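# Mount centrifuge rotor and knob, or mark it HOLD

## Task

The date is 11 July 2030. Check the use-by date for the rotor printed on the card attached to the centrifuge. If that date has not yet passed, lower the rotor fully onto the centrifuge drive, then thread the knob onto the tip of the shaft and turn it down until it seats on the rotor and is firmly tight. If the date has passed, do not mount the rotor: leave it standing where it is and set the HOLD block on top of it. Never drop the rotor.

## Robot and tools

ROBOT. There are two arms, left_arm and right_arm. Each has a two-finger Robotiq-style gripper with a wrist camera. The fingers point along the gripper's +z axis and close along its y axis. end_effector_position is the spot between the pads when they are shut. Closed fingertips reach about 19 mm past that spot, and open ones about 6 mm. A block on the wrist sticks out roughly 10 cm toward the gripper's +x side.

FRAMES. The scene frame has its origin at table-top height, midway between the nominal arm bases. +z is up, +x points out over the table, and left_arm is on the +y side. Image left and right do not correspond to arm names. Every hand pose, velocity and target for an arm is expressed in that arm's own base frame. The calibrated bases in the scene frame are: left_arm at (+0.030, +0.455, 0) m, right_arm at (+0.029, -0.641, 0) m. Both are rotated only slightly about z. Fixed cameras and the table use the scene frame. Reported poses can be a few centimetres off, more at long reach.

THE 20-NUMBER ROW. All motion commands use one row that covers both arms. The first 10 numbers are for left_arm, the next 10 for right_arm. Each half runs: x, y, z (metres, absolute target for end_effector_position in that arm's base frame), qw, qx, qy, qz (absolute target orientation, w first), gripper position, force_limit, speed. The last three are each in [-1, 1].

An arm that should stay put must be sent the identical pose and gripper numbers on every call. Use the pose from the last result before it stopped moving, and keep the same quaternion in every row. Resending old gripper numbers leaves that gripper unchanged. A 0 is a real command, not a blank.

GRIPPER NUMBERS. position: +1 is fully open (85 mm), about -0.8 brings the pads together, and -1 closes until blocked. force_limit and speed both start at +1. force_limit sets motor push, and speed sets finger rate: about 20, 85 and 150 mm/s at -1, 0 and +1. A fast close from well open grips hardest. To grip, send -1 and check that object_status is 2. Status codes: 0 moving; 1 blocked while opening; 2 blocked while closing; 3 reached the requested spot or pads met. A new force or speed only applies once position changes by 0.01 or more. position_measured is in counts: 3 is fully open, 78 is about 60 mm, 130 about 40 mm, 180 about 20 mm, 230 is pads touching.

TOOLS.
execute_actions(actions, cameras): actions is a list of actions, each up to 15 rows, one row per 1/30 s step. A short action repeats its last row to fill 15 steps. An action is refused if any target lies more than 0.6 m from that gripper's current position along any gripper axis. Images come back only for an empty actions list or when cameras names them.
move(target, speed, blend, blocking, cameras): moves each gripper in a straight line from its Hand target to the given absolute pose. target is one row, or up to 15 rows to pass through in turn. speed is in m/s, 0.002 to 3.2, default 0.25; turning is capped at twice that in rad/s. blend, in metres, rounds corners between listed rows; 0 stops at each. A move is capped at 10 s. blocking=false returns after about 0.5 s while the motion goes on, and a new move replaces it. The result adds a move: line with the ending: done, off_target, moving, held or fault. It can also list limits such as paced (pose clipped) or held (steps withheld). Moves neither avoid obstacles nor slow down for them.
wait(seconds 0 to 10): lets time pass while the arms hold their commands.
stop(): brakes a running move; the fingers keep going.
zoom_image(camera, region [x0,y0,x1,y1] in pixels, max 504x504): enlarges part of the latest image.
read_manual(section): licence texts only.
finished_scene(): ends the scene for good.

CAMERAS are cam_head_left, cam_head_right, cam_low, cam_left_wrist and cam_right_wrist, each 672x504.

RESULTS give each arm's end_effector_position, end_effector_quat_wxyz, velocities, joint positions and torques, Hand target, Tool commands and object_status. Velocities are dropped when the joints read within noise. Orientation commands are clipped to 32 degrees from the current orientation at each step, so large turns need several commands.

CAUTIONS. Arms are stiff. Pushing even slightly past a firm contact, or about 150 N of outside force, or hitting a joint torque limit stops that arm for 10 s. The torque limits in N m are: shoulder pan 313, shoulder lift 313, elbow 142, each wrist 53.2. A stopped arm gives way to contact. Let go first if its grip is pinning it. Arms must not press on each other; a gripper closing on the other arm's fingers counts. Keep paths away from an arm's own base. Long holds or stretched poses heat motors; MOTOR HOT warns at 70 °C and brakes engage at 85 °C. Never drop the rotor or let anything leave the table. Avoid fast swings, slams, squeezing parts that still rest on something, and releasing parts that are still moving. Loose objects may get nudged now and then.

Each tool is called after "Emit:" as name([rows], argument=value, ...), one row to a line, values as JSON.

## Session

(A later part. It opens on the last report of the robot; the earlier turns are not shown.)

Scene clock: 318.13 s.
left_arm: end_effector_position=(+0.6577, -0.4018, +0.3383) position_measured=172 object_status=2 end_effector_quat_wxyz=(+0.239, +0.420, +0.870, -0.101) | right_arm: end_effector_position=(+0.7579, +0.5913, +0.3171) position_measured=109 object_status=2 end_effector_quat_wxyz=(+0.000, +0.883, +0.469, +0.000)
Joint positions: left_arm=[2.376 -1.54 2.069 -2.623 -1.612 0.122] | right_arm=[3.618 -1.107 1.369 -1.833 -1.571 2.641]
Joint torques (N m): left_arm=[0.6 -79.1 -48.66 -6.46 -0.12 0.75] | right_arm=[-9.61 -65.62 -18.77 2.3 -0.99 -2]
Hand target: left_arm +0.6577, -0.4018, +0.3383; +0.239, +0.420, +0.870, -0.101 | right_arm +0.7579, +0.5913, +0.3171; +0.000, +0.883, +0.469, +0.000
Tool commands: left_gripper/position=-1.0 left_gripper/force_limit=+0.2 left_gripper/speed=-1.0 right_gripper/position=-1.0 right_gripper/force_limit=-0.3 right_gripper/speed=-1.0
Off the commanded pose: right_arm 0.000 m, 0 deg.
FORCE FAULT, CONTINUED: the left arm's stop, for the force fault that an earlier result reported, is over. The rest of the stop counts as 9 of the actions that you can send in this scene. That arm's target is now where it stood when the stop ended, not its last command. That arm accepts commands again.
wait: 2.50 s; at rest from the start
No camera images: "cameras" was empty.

Emit:
move([
  [0.6577, -0.4018, 0.3383, 0.239, 0.420, 0.870, -0.101, -1, 0.2, -1, 0.7579, 0.5913, 0.3172, 0, 0.88295, 0.46947, 0, 0.5, -0.3, -1],
  [0.6577, -0.4018, 0.3383, 0.239, 0.420, 0.870, -0.101, -1, 0.2, -1, 0.7579, 0.5913, 0.375, 0, 0.88295, 0.46947, 0, 0.5, -0.3, -1],
], speed=0.15, cameras=["cam_right_wrist", "cam_low"])

Emit:
zoom_image(camera="cam_right_wrist", region=[270, 170, 470, 370])

Scene clock: 321.10 s.
left_arm: end_effector_position=(+0.6577, -0.4018, +0.3383) position_measured=172 object_status=2 end_effector_quat_wxyz=(+0.239, +0.420, +0.870, -0.101) | right_arm: end_effector_position=(+0.7579, +0.5913, +0.3749) position_measured=66 object_status=3 end_effector_quat_wxyz=(+0.000, +0.883, +0.469, +0.000)
Joint positions: left_arm=[2.376 -1.54 2.069 -2.623 -1.613 0.123] | right_arm=[3.618 -1.127 1.296 -1.74 -1.571 2.641]
Joint torques (N m): left_arm=[6.46 -31.43 -65.11 -9.15 1.28 4.04] | right_arm=[-8.51 -73.92 -53.35 -1.65 0.89 -2.01]
Hand target: left_arm +0.6577, -0.4018, +0.3383; +0.239, +0.420, +0.870, -0.101 | right_arm +0.7579, +0.5913, +0.3750; +0.000, +0.883, +0.469, +0.000
Off the commanded pose: left_arm 0.000 m, 0 deg | right_arm 0.000 m, 0 deg.
move: done
camera_calibration:
cam_right_wrist: T_world_to_cam=[[0.821884, -0.569653, 0.00119209, -0.276585], [-0.537769, -0.775189, 0.331493, 0.76315], [-0.187912, -0.27309, -0.943457, 0.783939], [0, 0, 0, 1]] pos_world=[0.78503, 0.648113, 0.486964]
Images, in order (width x height): cam_low 672x504, cam_right_wrist 672x504.

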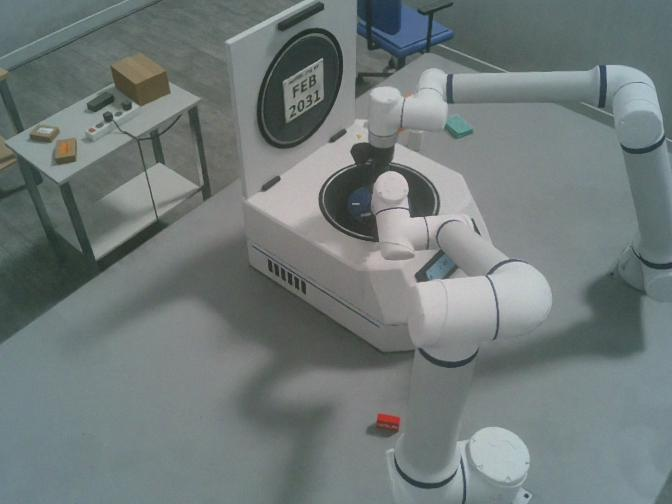

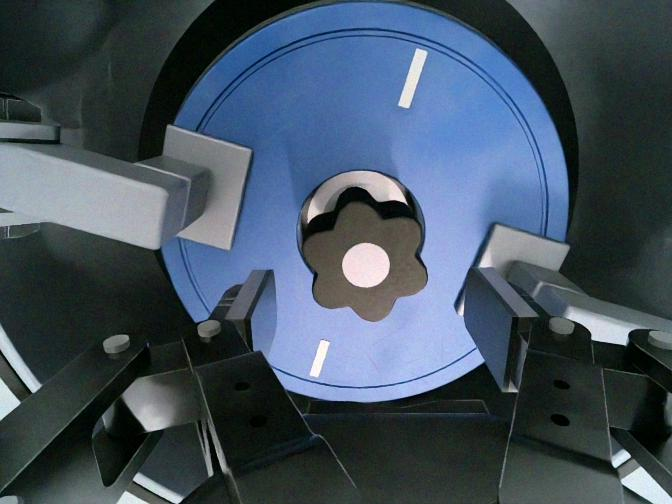

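Scaled by 2.520.

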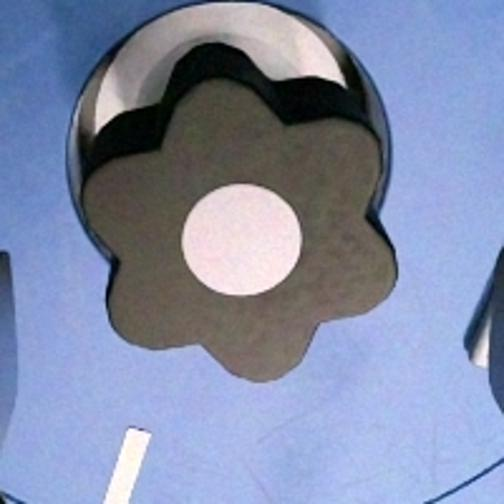

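Emit:
move([
  [0.6577, -0.4018, 0.3383, 0.239, 0.420, 0.870, -0.101, -1, 0.2, -1, 0.7579, 0.5913, 0.372, 0, 0.91355, -0.40674, 0, 0.5, -0.3, -1],
], speed=0.4, cameras=["cam_right_wrist"])

Emit:
zoom_image(camera="cam_right_wrist", region=[270, 160, 470, 360])

Scene clock: 325.27 s.
left_arm: end_effector_position=(+0.6577, -0.4018, +0.3383) position_measured=172 object_status=2 end_effector_quat_wxyz=(+0.239, +0.420, +0.870, -0.101) | right_arm: end_effector_position=(+0.7579, +0.5913, +0.3719) position_measured=66 object_status=3 end_effector_quat_wxyz=(+0.000, +0.914, -0.407, +0.000)
Joint positions: left_arm=[2.376 -1.54 2.069 -2.623 -1.613 0.123] | right_arm=[3.618 -1.127 1.3 -1.744 -1.571 4.456]
Joint torques (N m): left_arm=[-6.24 -30.82 -60.38 -12.56 1.31 3.74] | right_arm=[11.75 -54.25 -48.04 -3.11 -2.45 3.09]
Hand target: left_arm +0.6577, -0.4018, +0.3383; +0.239, +0.420, +0.870, -0.101 | right_arm +0.7579, +0.5913, +0.3720; +0.000, +0.914, -0.407, +0.000
Off the commanded pose: left_arm 0.000 m, 0 deg | right_arm 0.000 m, 0 deg.
move: done
camera_calibration:
cam_right_wrist: T_world_to_cam=[[-0.751444, -0.659796, 0.00126754, 0.96903], [-0.622164, 0.709222, 0.331537, -0.0497026], [-0.219646, 0.248343, -0.943441, 0.496813], [0, 0, 0, 1]] pos_world=[0.806371, 0.551232, 0.483964]
Images, in order (width x height): cam_right_wrist 672x504.

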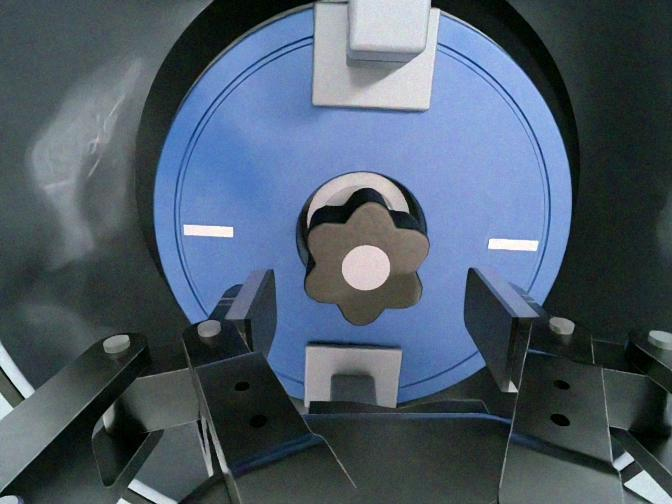

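Scaled by 2.520.

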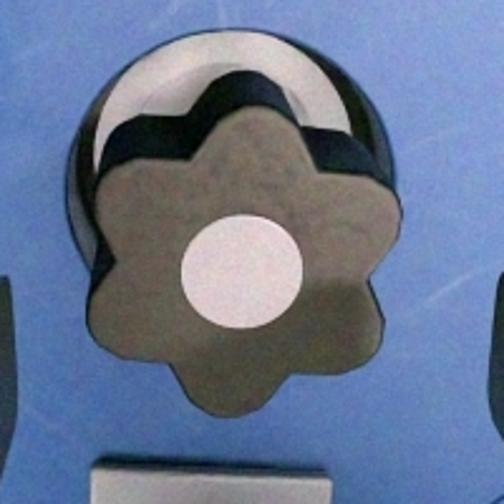

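Emit:
zoom_image(camera="cam_right_wrist", region=[290, 160, 440, 250])

Emit:
move([
  [0.6577, -0.4018, 0.3383, 0.239, 0.420, 0.870, -0.101, -1, 0.2, -1, 0.7713, 0.5764, 0.372, 0, 0.91355, -0.40674, 0, 0.5, -0.3, -1],
], speed=0.2, cameras=["cam_right_wrist"])

Emit:
zoom_image(camera="cam_right_wrist", region=[290, 180, 440, 300])

Scaled by 3.360.

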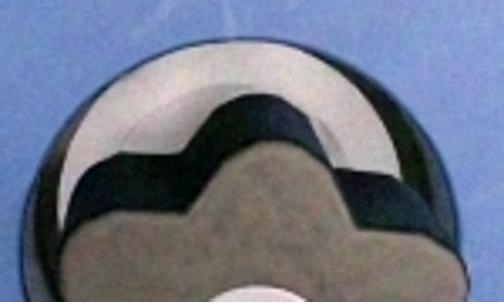

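Scene clock: 326.80 s.
left_arm: end_effector_position=(+0.6577, -0.4018, +0.3383) position_measured=172 object_status=2 end_effector_quat_wxyz=(+0.239, +0.420, +0.870, -0.101) | right_arm: end_effector_position=(+0.7712, +0.5765, +0.3720) position_measured=66 object_status=3 end_effector_quat_wxyz=(+0.000, +0.914, -0.407, +0.000)
Joint positions: left_arm=[2.376 -1.54 2.069 -2.623 -1.613 0.123] | right_arm=[3.598 -1.124 1.296 -1.743 -1.571 4.436]
Joint torques (N m): left_arm=[-8.98 -30.62 -58.35 -12.55 1.13 3.67] | right_arm=[-14.27 -54.6 -53.17 -1.11 -2.04 -3.65]
Hand target: left_arm +0.6577, -0.4018, +0.3383; +0.239, +0.420, +0.870, -0.101 | right_arm +0.7713, +0.5764, +0.3720; +0.000, +0.914, -0.407, +0.000
Off the commanded pose: left_arm 0.000 m, 0 deg | right_arm 0.000 m, 0 deg.
move: done
camera_calibration:
cam_right_wrist: T_world_to_cam=[[-0.751549, -0.659676, 0.00124266, 0.969292], [-0.622071, 0.70933, 0.33148, -0.0310712], [-0.219551, 0.248351, -0.943461, 0.503433], [0, 0, 0, 1]] pos_world=[0.819671, 0.536431, 0.484064]
Images, in order (width x height): cam_right_wrist 672x504.

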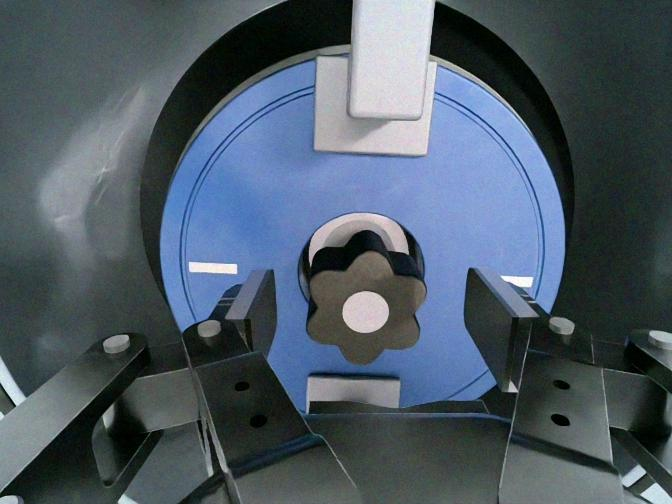

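Scaled by 3.360.

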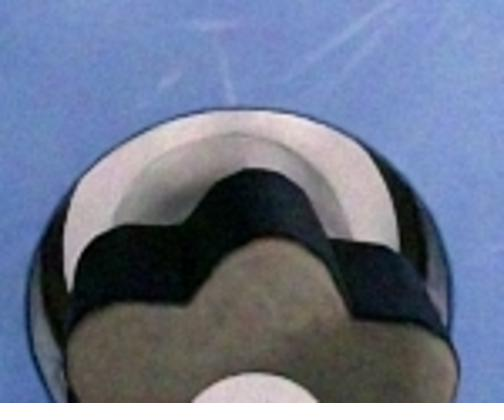

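Emit:
move([
  [0.6577, -0.4018, 0.3383, 0.239, 0.420, 0.870, -0.101, -1, 0.2, -1, 0.7519, 0.5980, 0.350, 0, 0.91355, -0.40674, 0, 0.5, -0.3, -1],
], speed=0.2, cameras=["cam_right_wrist"])

Emit:
zoom_image(camera="cam_right_wrist", region=[280, 110, 450, 220])

Emit:
move([
  [0.6577, -0.4018, 0.3383, 0.239, 0.420, 0.870, -0.101, -1, 0.2, -1, 0.7846, 0.5616, 0.350, 0, 0.91355, -0.40674, 0, 0.5, -0.3, -1],
], speed=0.2, cameras=["cam_right_wrist"])

Emit:
zoom_image(camera="cam_right_wrist", region=[280, 210, 450, 320])

Scene clock: 329.83 s.
left_arm: end_effector_position=(+0.6577, -0.4018, +0.3383) position_measured=172 object_status=2 end_effector_quat_wxyz=(+0.239, +0.420, +0.870, -0.101) | right_arm: end_effector_position=(+0.7520, +0.5979, +0.3501) position_measured=66 object_status=3 end_effector_quat_wxyz=(+0.000, +0.914, -0.407, +0.000)
Joint positions: left_arm=[2.376 -1.54 2.069 -2.623 -1.613 0.123] | right_arm=[3.627 -1.12 1.33 -1.781 -1.571 4.465]
Joint torques (N m): left_arm=[-14.4 -32.58 -54.64 -12.63 1.36 3.68] | right_arm=[15.11 -53.95 -37.25 -3.51 0.73 2.86]
Hand target: left_arm +0.6577, -0.4018, +0.3383; +0.239, +0.420, +0.870, -0.101 | right_arm +0.7519, +0.5980, +0.3500; +0.000, +0.914, -0.407, +0.000
Off the commanded pose: left_arm 0.000 m, 0 deg | right_arm 0.000 m, 0 deg.
move: done
camera_calibration:
cam_right_wrist: T_world_to_cam=[[-0.751549, -0.659676, 0.00124266, 0.969016], [-0.622071, 0.70933, 0.33148, -0.0508021], [-0.219551, 0.248351, -0.943461, 0.473288], [0, 0, 0, 1]] pos_world=[0.800571, 0.557731, 0.462164]
Images, in order (width x height): cam_right_wrist 672x504.

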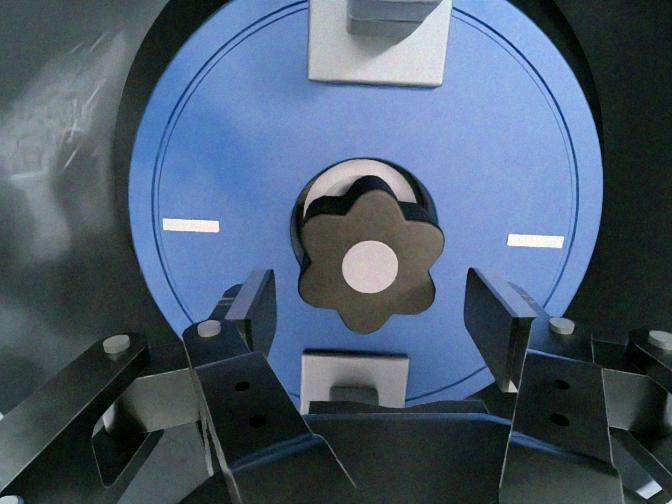

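Scaled by 2.965.

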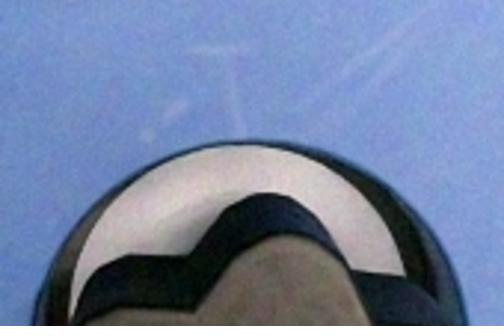

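Scene clock: 330.70 s.
left_arm: end_effector_position=(+0.6577, -0.4018, +0.3383) position_measured=172 object_status=2 end_effector_quat_wxyz=(+0.239, +0.420, +0.870, -0.101) | right_arm: end_effector_position=(+0.7845, +0.5617, +0.3500) position_measured=66 object_status=3 end_effector_quat_wxyz=(+0.000, +0.914, -0.407, +0.000)
Joint positions: left_arm=[2.376 -1.54 2.069 -2.623 -1.613 0.123] | right_arm=[3.578 -1.114 1.32 -1.777 -1.571 4.416]
Joint torques (N m): left_arm=[-14.62 -31.32 -53.22 -12.66 1.25 3.59] | right_arm=[-16.44 -55.24 -52.3 -1.34 -1.92 -3.06]
Hand target: left_arm +0.6577, -0.4018, +0.3383; +0.239, +0.420, +0.870, -0.101 | right_arm +0.7846, +0.5616, +0.3500; +0.000, +0.914, -0.407, +0.000
Off the commanded pose: left_arm 0.000 m, 0 deg | right_arm 0.000 m, 0 deg.
move: done
camera_calibration:
cam_right_wrist: T_world_to_cam=[[-0.751549, -0.659676, 0.00124266, 0.969552], [-0.622071, 0.70933, 0.33148, -0.00500703], [-0.219551, 0.248351, -0.943461, 0.489272], [0, 0, 0, 1]] pos_world=[0.832971, 0.521631, 0.462064]
Images, in order (width x height): cam_right_wrist 672x504.

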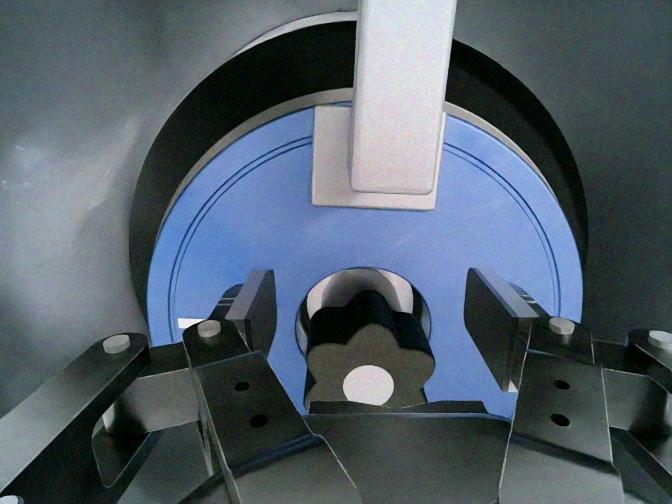

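Scaled by 2.965.

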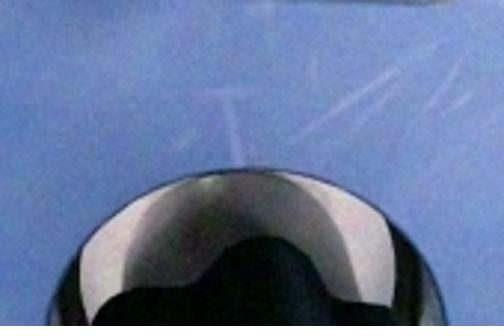

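Emit:
move([
  [0.6577, -0.4018, 0.3383, 0.239, 0.420, 0.870, -0.101, -0.1, 0.2, -1, 0.7846, 0.5616, 0.350, 0, 0.91355, -0.40674, 0, 0.5, -0.3, -1],
  [0.6577, -0.4018, 0.3383, 0.239, 0.420, 0.870, -0.101, -0.1, 0.2, -1, 0.7579, 0.5913, 0.350, 0, 0.88254, -0.47024, 0, 0.5, -0.3, -1],
], speed=0.2, cameras=["cam_left_wrist", "cam_right_wrist"])

Scene clock: 340.17 s.
left_arm: end_effector_position=(+0.6577, -0.4018, +0.3383) position_measured=141 object_status=3 end_effector_quat_wxyz=(+0.239, +0.420, +0.870, -0.101) | right_arm: end_effector_position=(+0.7579, +0.5913, +0.3500) position_measured=66 object_status=3 end_effector_quat_wxyz=(+0.000, +0.883, -0.470, +0.000)
Joint positions: left_arm=[2.376 -1.54 2.069 -2.623 -1.613 0.123] | right_arm=[3.618 -1.119 1.329 -1.78 -1.571 4.597]
Joint torques (N m): left_arm=[-13.99 -103.32 -48.89 -2.76 1.27 -0.49] | right_arm=[11.99 -74.74 -38.48 -4.04 -2.34 3.42]
Hand target: left_arm +0.6577, -0.4018, +0.3383; +0.239, +0.420, +0.870, -0.101 | right_arm +0.7579, +0.5913, +0.3500; +0.000, +0.883, -0.470, +0.000
Off the commanded pose: left_arm 0.000 m, 0 deg | right_arm 0.000 m, 0 deg.
move: done
camera_calibration:
cam_left_wrist: T_world_to_cam=[[0.78274, 0.622311, 0.00678438, -0.25502], [0.396143, -0.506616, 0.765775, -0.706512], [0.479987, -0.596715, -0.643073, -0.212297], [0, 0, 0, 1]] pos_world=[0.581394, -0.325909, 0.406236]
cam_right_wrist: T_world_to_cam=[[-0.836923, -0.547319, 0.00125524, 0.967425], [-0.516028, 0.789835, 0.331476, -0.170437], [-0.182415, 0.276772, -0.943463, 0.431159], [0, 0, 0, 1]] pos_world=[0.80036, 0.544774, 0.462064]
Images, in order (width x height): cam_left_wrist 672x504, cam_right_wrist 672x504.

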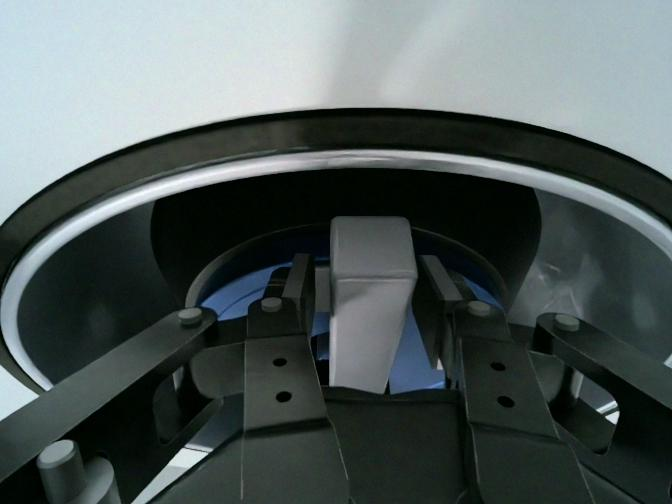

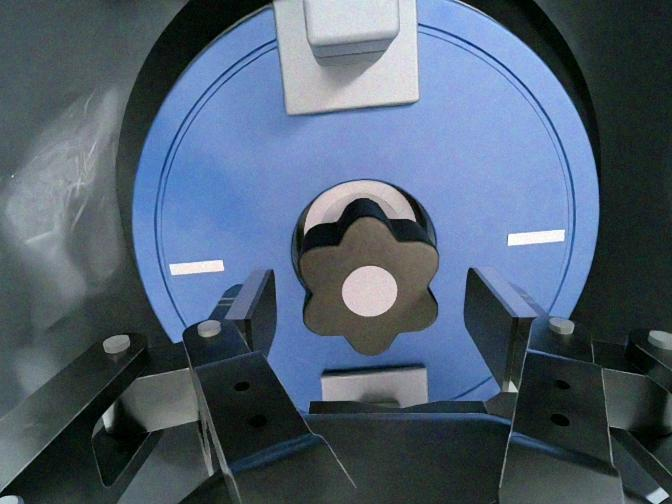

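Emit:
zoom_image(camera="cam_right_wrist", region=[280, 170, 460, 370])

Scaled by 2.520.

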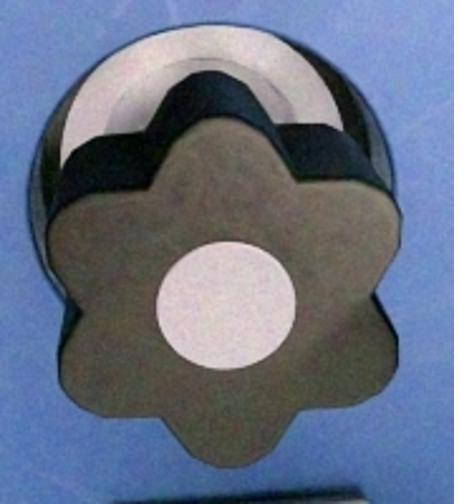

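Emit:
move([
  [0.6577, -0.4018, 0.3383, 0.239, 0.420, 0.870, -0.101, -1, 0.2, -1, 0.7579, 0.5913, 0.350, 0, 0.89687, -0.44229, 0, 0.5, -0.3, -1],
  [0.6577, -0.4018, 0.3383, 0.239, 0.420, 0.870, -0.101, -1, 0.2, -1, 0.7579, 0.5913, 0.3171, 0, 0.89687, -0.44229, 0, 0.5, -0.3, -1],
], speed=0.15, cameras=["cam_right_wrist"])

Emit:
zoom_image(camera="cam_right_wrist", region=[230, 170, 530, 430])

Scene clock: 342.97 s.
left_arm: end_effector_position=(+0.6577, -0.4018, +0.3383) position_measured=172 object_status=2 end_effector_quat_wxyz=(+0.239, +0.420, +0.870, -0.101) | right_arm: end_effector_position=(+0.7579, +0.5913, +0.3172) position_measured=66 object_status=3 end_effector_quat_wxyz=(+0.000, +0.897, -0.442, +0.000)
Joint positions: left_arm=[2.376 -1.54 2.069 -2.623 -1.613 0.123] | right_arm=[3.618 -1.107 1.369 -1.833 -1.571 4.535]
Joint torques (N m): left_arm=[-6.15 -44.19 -47.34 -3.84 1.25 -1.4] | right_arm=[-4.47 -56.18 -37.76 -3.74 1.45 -3.47]
Hand target: left_arm +0.6577, -0.4018, +0.3383; +0.239, +0.420, +0.870, -0.101 | right_arm +0.7579, +0.5913, +0.3171; +0.000, +0.897, -0.442, +0.000
Off the commanded pose: left_arm 0.000 m, 0 deg | right_arm 0.000 m, 0 deg.
move: done
camera_calibration:
cam_right_wrist: T_world_to_cam=[[-0.801001, -0.598662, 0.00122091, 0.970519], [-0.564496, 0.755962, 0.331459, -0.102812], [-0.199355, 0.26481, -0.943469, 0.420121], [0, 0, 0, 1]] pos_world=[0.803103, 0.547483, 0.429264]
Images, in order (width x height): cam_right_wrist 672x504.

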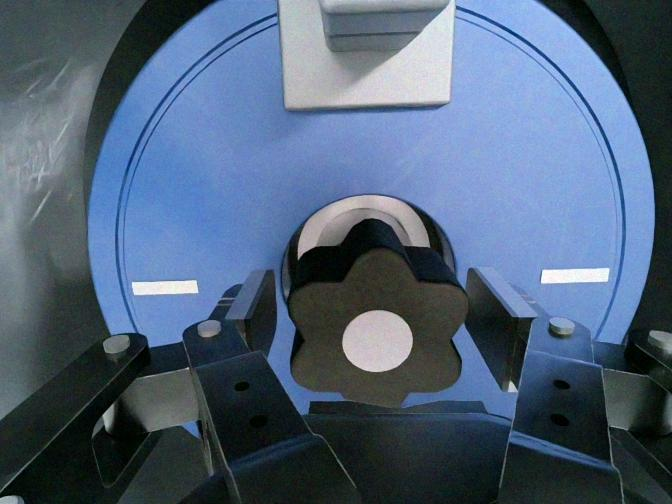

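Scaled by 1.680.

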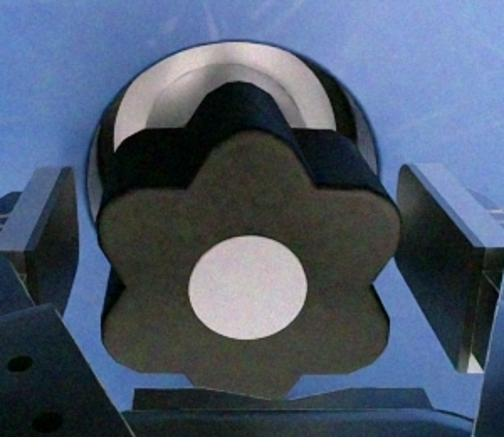

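Emit:
move([
  [0.6577, -0.4018, 0.3387, 0.239, 0.420, 0.870, -0.101, -1, 0.2, -1, 0.7579, 0.5913, 0.3171, 0, 0.89687, -0.44229, 0, 0.5, -0.3, -1],
], speed=0.05, cameras=[])

Emit:
move([
  [0.6577, -0.4018, 0.3391, 0.239, 0.420, 0.870, -0.101, -1, 0.2, -1, 0.7579, 0.5913, 0.3171, 0, 0.89687, -0.44229, 0, 0.5, -0.3, -1],
], speed=0.05, cameras=[])

Scene clock: 344.07 s.
left_arm: end_effector_position=(+0.6577, -0.4018, +0.3386) position_measured=172 object_status=2 end_effector_quat_wxyz=(+0.239, +0.420, +0.870, -0.101) | right_arm: end_effector_position=(+0.7579, +0.5913, +0.3171) position_measured=66 object_status=3 end_effector_quat_wxyz=(+0.000, +0.897, -0.442, +0.000)
Joint positions: left_arm=[2.376 -1.54 2.069 -2.622 -1.613 0.123] | right_arm=[3.618 -1.107 1.369 -1.833 -1.571 4.535]
Joint torques (N m): left_arm=[-1.55 -101.35 -62.08 -4.3 1.29 -1.51] | right_arm=[-4.61 -55.83 -36.4 -3.91 1.4 -2.91]
Hand target: left_arm +0.6577, -0.4018, +0.3387; +0.239, +0.420, +0.870, -0.101 | right_arm +0.7579, +0.5913, +0.3171; +0.000, +0.897, -0.442, +0.000
Off the commanded pose: left_arm 0.000 m, 0 deg | right_arm 0.000 m, 0 deg.
move: done
No camera images: "cameras" was empty.

Scene clock: 344.77 s.
left_arm: end_effector_position=(+0.6577, -0.4018, +0.3390) position_measured=172 object_status=2 end_effector_quat_wxyz=(+0.239, +0.420, +0.870, -0.101) | right_arm: end_effector_position=(+0.7579, +0.5913, +0.3171) position_measured=66 object_status=3 end_effector_quat_wxyz=(+0.000, +0.897, -0.442, +0.000)
Joint positions: left_arm=[2.376 -1.541 2.068 -2.621 -1.613 0.123] | right_arm=[3.618 -1.107 1.369 -1.833 -1.571 4.535]
Joint torques (N m): left_arm=[0.28 -137.28 -72.23 -7.07 1.55 -1.23] | right_arm=[-5.02 -56.53 -37.47 -3.68 1.59 -3.59]
Hand target: left_arm +0.6577, -0.4018, +0.3391; +0.239, +0.420, +0.870, -0.101 | right_arm +0.7579, +0.5913, +0.3171; +0.000, +0.897, -0.442, +0.000
Off the commanded pose: left_arm 0.000 m, 0 deg | right_arm 0.000 m, 0 deg.
move: done
No camera images: "cameras" was empty.

Emit:
move([
  [0.6577, -0.4018, 0.3394, 0.239, 0.420, 0.870, -0.101, -1, 0.2, -1, 0.7579, 0.5913, 0.3171, 0, 0.89687, -0.44229, 0, 0.5, -0.3, -1],
], speed=0.05, cameras=[])

Scene clock: 345.63 s.
left_arm: end_effector_position=(+0.6577, -0.4018, +0.3393) position_measured=172 object_status=2 end_effector_quat_wxyz=(+0.239, +0.420, +0.870, -0.101) | right_arm: end_effector_position=(+0.7579, +0.5913, +0.3171) position_measured=66 object_status=3 end_effector_quat_wxyz=(+0.000, +0.897, -0.442, +0.000)
Joint positions: left_arm=[2.376 -1.541 2.068 -2.621 -1.613 0.123] | right_arm=[3.618 -1.107 1.369 -1.833 -1.571 4.535]
Joint torques (N m): left_arm=[5.83 -163.88 -79.8 -9.33 1.22 -1.49] | right_arm=[-5.94 -55.32 -36.87 -4.06 1.86 -3.24]
Hand target: left_arm +0.6577, -0.4018, +0.3394; +0.239, +0.420, +0.870, -0.101 | right_arm +0.7579, +0.5913, +0.3171; +0.000, +0.897, -0.442, +0.000
Off the commanded pose: left_arm 0.000 m, 0 deg | right_arm 0.000 m, 0 deg.
move: done
No camera images: "cameras" was empty.

Emit:
move([
  [0.6577, -0.4018, 0.3388, 0.239, 0.420, 0.870, -0.101, -1, 0.2, -1, 0.7579, 0.5913, 0.3172, 0, 0.89687, -0.44229, 0, -1, -0.3, -1],
], speed=0.05, cameras=["cam_right_wrist"])

Emit:
zoom_image(camera="cam_right_wrist", region=[230, 170, 530, 430])

Scene clock: 347.07 s.
left_arm: end_effector_position=(+0.6577, -0.4018, +0.3389) position_measured=172 object_status=2 end_effector_quat_wxyz=(+0.239, +0.420, +0.870, -0.101) | right_arm: end_effector_position=(+0.7579, +0.5913, +0.3172) position_measured=109 object_status=0 end_effector_quat_wxyz=(+0.000, +0.897, -0.442, +0.000)
Joint positions: left_arm=[2.376 -1.541 2.068 -2.622 -1.613 0.123] | right_arm=[3.618 -1.107 1.369 -1.833 -1.571 4.535]
Joint torques (N m): left_arm=[11.8 -78.96 -51.95 -14.29 2.4 -1.39] | right_arm=[-6.12 -67.99 -46.93 -1.15 1.52 -3.58]
Hand target: left_arm +0.6577, -0.4018, +0.3388; +0.239, +0.420, +0.870, -0.101 | right_arm +0.7579, +0.5913, +0.3172; +0.000, +0.897, -0.442, +0.000
Off the commanded pose: left_arm 0.000 m, 0 deg | right_arm 0.000 m, 0 deg.
move: done
camera_calibration:
cam_right_wrist: T_world_to_cam=[[-0.801001, -0.598662, 0.00122091, 0.970519], [-0.564496, 0.755962, 0.331459, -0.102812], [-0.199355, 0.26481, -0.943469, 0.420121], [0, 0, 0, 1]] pos_world=[0.803103, 0.547483, 0.429264]
Images, in order (width x height): cam_right_wrist 672x504.

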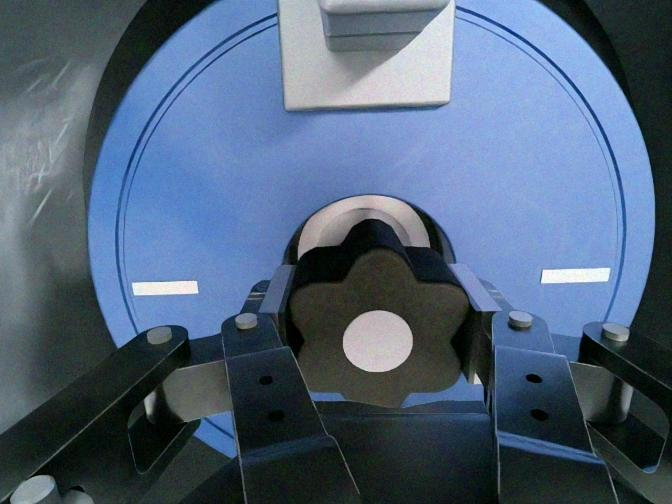

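Scaled by 1.680.

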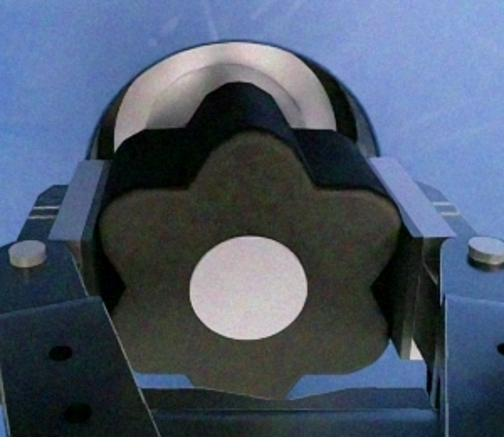

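Emit:
move([
  [0.6577, -0.4018, 0.3388, 0.239, 0.420, 0.870, -0.101, -1, 0.2, -1, 0.7579, 0.5913, 0.3172, 0, 0.87250, -0.48862, 0, -1, -0.3, -1],
], speed=0.1, cameras=[])

Scene clock: 348.23 s.
left_arm: end_effector_position=(+0.6578, -0.4017, +0.3388) position_measured=172 object_status=2 end_effector_quat_wxyz=(+0.239, +0.420, +0.870, -0.101) | right_arm: end_effector_position=(+0.7579, +0.5913, +0.3173) position_measured=109 object_status=2 end_effector_quat_wxyz=(+0.000, +0.873, -0.489, +0.000)
Joint positions: left_arm=[2.377 -1.541 2.068 -2.622 -1.613 0.123] | right_arm=[3.618 -1.107 1.369 -1.833 -1.571 4.639]
Joint torques (N m): left_arm=[-46.28 -109.88 -49.93 -8.86 -11.94 -1.36] | right_arm=[-9.45 -61.99 -36.94 -3.75 -0.93 10.66]
Hand target: left_arm +0.6577, -0.4018, +0.3388; +0.239, +0.420, +0.870, -0.101 | right_arm +0.7579, +0.5913, +0.3172; +0.000, +0.872, -0.489, +0.000
Off the commanded pose: left_arm 0.000 m, 0 deg | right_arm 0.000 m, 0 deg.
move: done
No camera images: "cameras" was empty.

Emit:
wait(seconds=0, cameras=["cam_right_wrist"])

Emit:
zoom_image(camera="cam_right_wrist", region=[230, 170, 530, 430])

Scene clock: 348.50 s.
left_arm: end_effector_position=(+0.6577, -0.4018, +0.3388) position_measured=172 object_status=2 end_effector_quat_wxyz=(+0.239, +0.420, +0.870, -0.101) | right_arm: end_effector_position=(+0.7579, +0.5913, +0.3173) position_measured=109 object_status=2 end_effector_quat_wxyz=(+0.000, +0.872, -0.489, +0.000)
Joint positions: left_arm=[2.376 -1.541 2.068 -2.622 -1.613 0.123] | right_arm=[3.618 -1.107 1.369 -1.833 -1.571 4.639]
Joint torques (N m): left_arm=[-52.77 -121.3 -50.11 -7.6 -11.79 -1.39] | right_arm=[-8.77 -57.15 -36.06 -4.01 -0.8 10.93]
Hand target: left_arm +0.6577, -0.4018, +0.3388; +0.239, +0.420, +0.870, -0.101 | right_arm +0.7579, +0.5913, +0.3172; +0.000, +0.872, -0.489, +0.000
Tool commands: left_gripper/position=-1.0 left_gripper/force_limit=+0.2 left_gripper/speed=-1.0 right_gripper/position=-1.0 right_gripper/force_limit=-0.3 right_gripper/speed=-1.0
Off the commanded pose: left_arm 0.000 m, 0 deg | right_arm 0.000 m, 0 deg.
camera_calibration:
cam_right_wrist: T_world_to_cam=[[-0.859192, -0.511651, 0.00116701, 0.963189], [-0.482388, 0.810809, 0.331498, -0.197503], [-0.170558, 0.284258, -0.943455, 0.386787], [0, 0, 0, 1]] pos_world=[0.798261, 0.543007, 0.429264]
Images, in order (width x height): cam_right_wrist 672x504.

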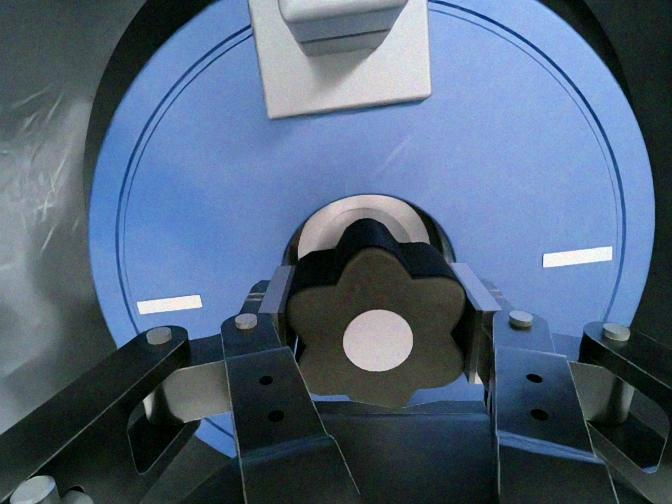

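Scaled by 1.680.

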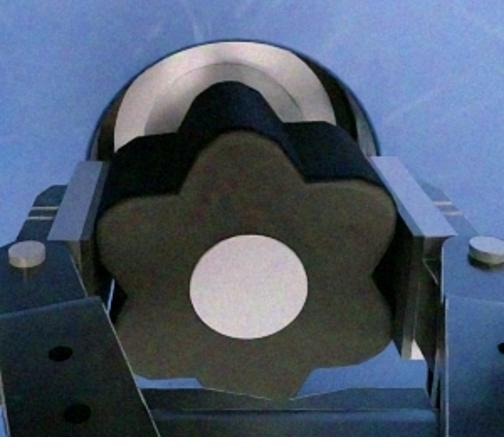

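Emit:
move([
  [0.6577, -0.4018, 0.3388, 0.239, 0.420, 0.870, -0.101, -1, 0.2, -1, 0.7579, 0.5913, 0.3172, 0, 0.89298, -0.45010, 0, -1, -0.3, -1],
  [0.6577, -0.4018, 0.3388, 0.239, 0.420, 0.870, -0.101, -1, 0.2, -1, 0.7579, 0.5913, 0.3172, 0, 0.89298, -0.45010, 0, 0.5, -0.3, -1],
  [0.6577, -0.4018, 0.3388, 0.239, 0.420, 0.870, -0.101, -1, 0.2, -1, 0.7579, 0.5913, 0.375, 0, 0.89298, -0.45010, 0, 0.5, -0.3, -1],
], speed=[0.1, 0.1, 0.15], cameras=["cam_right_wrist"])

Emit:
zoom_image(camera="cam_right_wrist", region=[270, 150, 470, 350])

Scene clock: 351.97 s.
left_arm: end_effector_position=(+0.6577, -0.4018, +0.3388) position_measured=172 object_status=2 end_effector_quat_wxyz=(+0.239, +0.420, +0.870, -0.101) | right_arm: end_effector_position=(+0.7579, +0.5913, +0.3749) position_measured=66 object_status=3 end_effector_quat_wxyz=(+0.000, +0.893, -0.450, +0.000)
Joint positions: left_arm=[2.376 -1.541 2.068 -2.622 -1.613 0.123] | right_arm=[3.618 -1.127 1.296 -1.74 -1.571 4.552]
Joint torques (N m): left_arm=[4.29 -75.48 -67.42 -13.6 0.82 -1.46] | right_arm=[12.95 -74.23 -52.01 -1.91 -1.34 -1.68]
Hand target: left_arm +0.6577, -0.4018, +0.3388; +0.239, +0.420, +0.870, -0.101 | right_arm +0.7579, +0.5913, +0.3750; +0.000, +0.893, -0.450, +0.000
Off the commanded pose: left_arm 0.000 m, 0 deg | right_arm 0.000 m, 0 deg.
move: done
camera_calibration:
cam_right_wrist: T_world_to_cam=[[-0.811304, -0.584623, 0.00123336, 0.970004], [-0.551239, 0.765676, 0.331475, -0.137723], [-0.194732, 0.268247, -0.943463, 0.46892], [0, 0, 0, 1]] pos_world=[0.802364, 0.546752, 0.486864]
Images, in order (width x height): cam_right_wrist 672x504.

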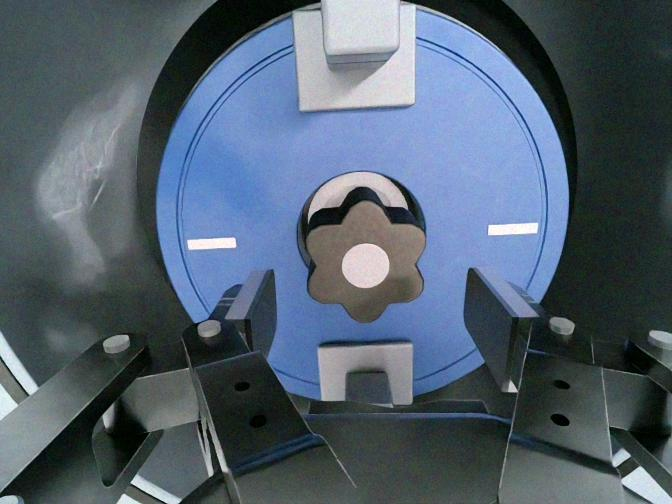

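Scaled by 2.520.

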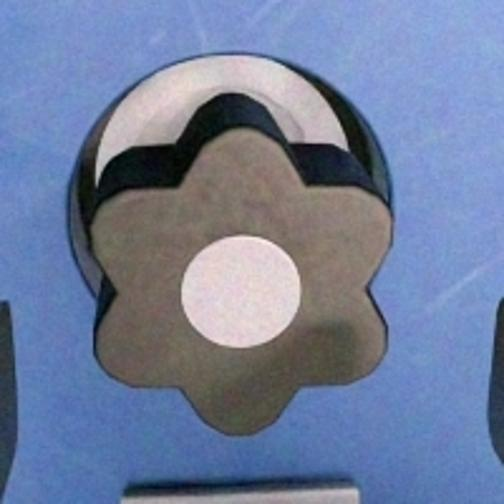

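Emit:
move([
  [0.6577, -0.4018, 0.3388, 0.239, 0.420, 0.870, -0.101, 0.1, 0.2, -0.5, 0.7579, 0.5913, 0.375, 0, 0.89298, -0.45010, 0, 0.5, -0.3, -1],
  [0.6147, -0.3528, 0.4515, 0.239, 0.420, 0.870, -0.101, 0.1, 0.2, -0.5, 0.7579, 0.5913, 0.42, 0, 0.89298, -0.45010, 0, 0.5, -0.3, -1],
], speed=[0.1, 0.15], cameras=["all"])

Emit:
zoom_image(camera="cam_right_wrist", region=[180, 40, 560, 420])

Scene clock: 354.37 s.
left_arm: end_effector_position=(+0.6147, -0.3528, +0.4514) position_measured=117 object_status=3 end_effector_quat_wxyz=(+0.239, +0.420, +0.870, -0.101) | right_arm: end_effector_position=(+0.7579, +0.5913, +0.4200) position_measured=66 object_status=3 end_effector_quat_wxyz=(+0.000, +0.893, -0.450, +0.000)
Joint positions: left_arm=[2.386 -1.729 2.027 -2.391 -1.618 0.132] | right_arm=[3.618 -1.137 1.231 -1.665 -1.571 4.552]
Joint torques (N m): left_arm=[15.32 -82.47 -62.37 -2.18 -1.44 3.34] | right_arm=[11.6 -71.18 -55.19 -0.96 -0.27 -0.02]
Hand target: left_arm +0.6147, -0.3528, +0.4515; +0.239, +0.420, +0.870, -0.101 | right_arm +0.7579, +0.5913, +0.4200; +0.000, +0.893, -0.450, +0.000
Off the commanded pose: left_arm 0.000 m, 0 deg | right_arm 0.000 m, 0 deg.
move: done
camera_calibration:
cam_left_wrist: T_world_to_cam=[[0.782741, 0.622311, 0.0067848, -0.252701], [0.396143, -0.506616, 0.765775, -0.751302], [0.479987, -0.596715, -0.643073, -0.0897352], [0, 0, 0, 1]] pos_world=[0.538494, -0.276909, 0.519336]
cam_right_wrist: T_world_to_cam=[[-0.811304, -0.584623, 0.00123336, 0.969949], [-0.551239, 0.765676, 0.331475, -0.152673], [-0.194732, 0.268247, -0.943463, 0.51147], [0, 0, 0, 1]] pos_world=[0.802364, 0.546752, 0.531964]

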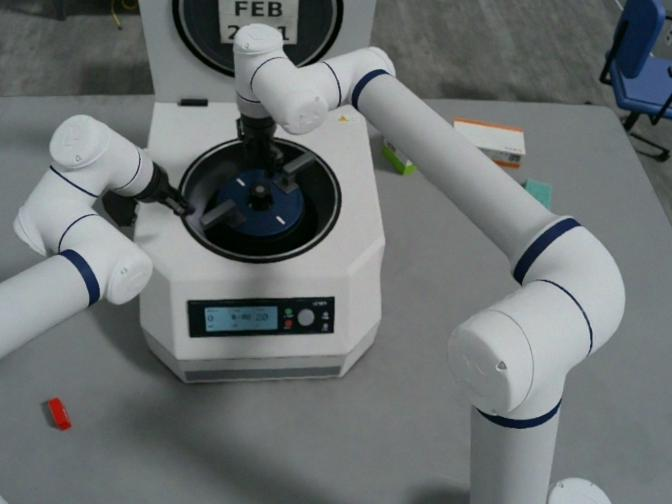

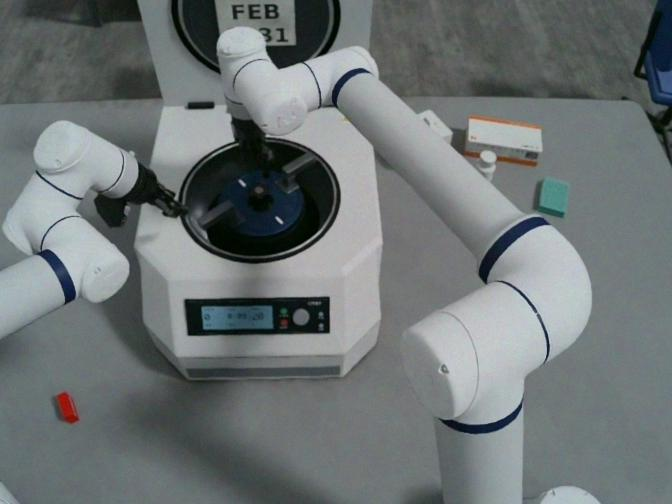

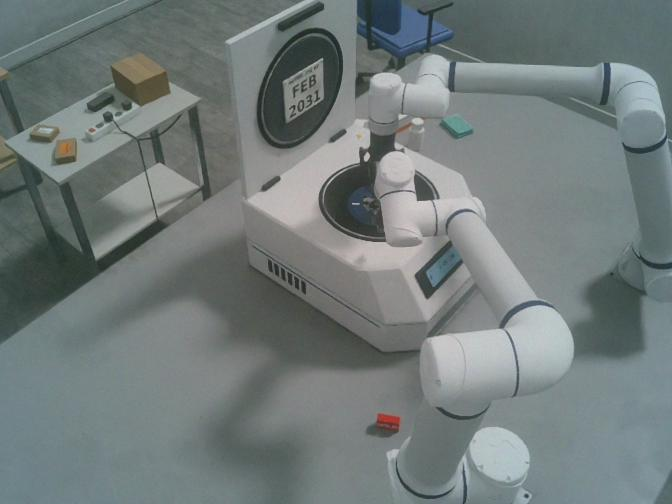

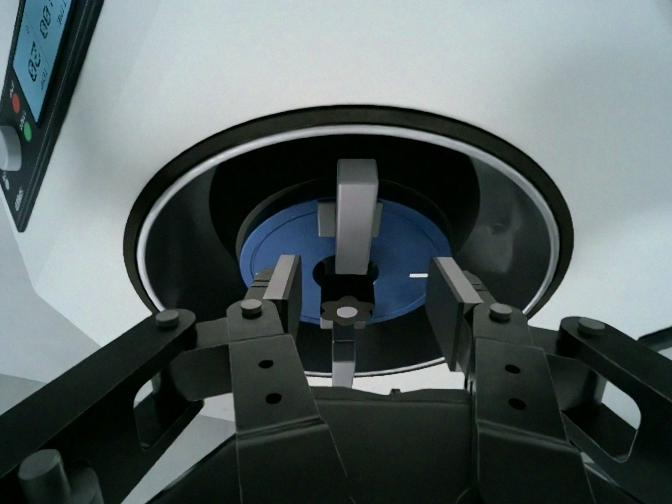

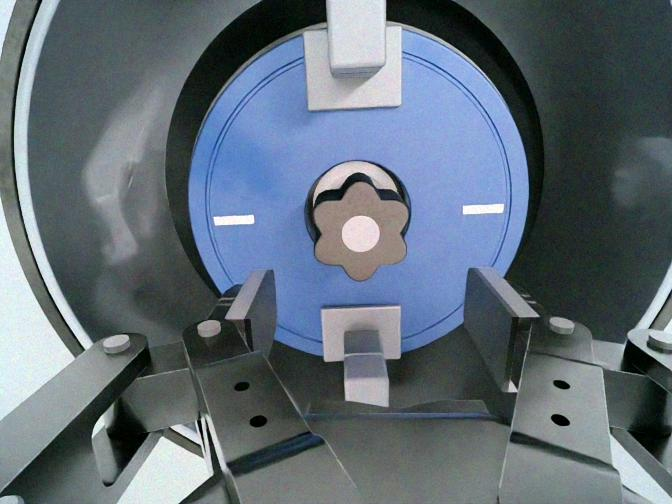

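Scaled by 1.326.

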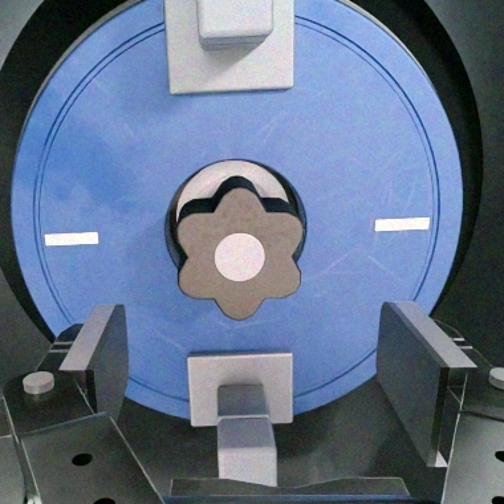

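Emit:
finished_scene(scene=1)

The scene is finished: the task was done.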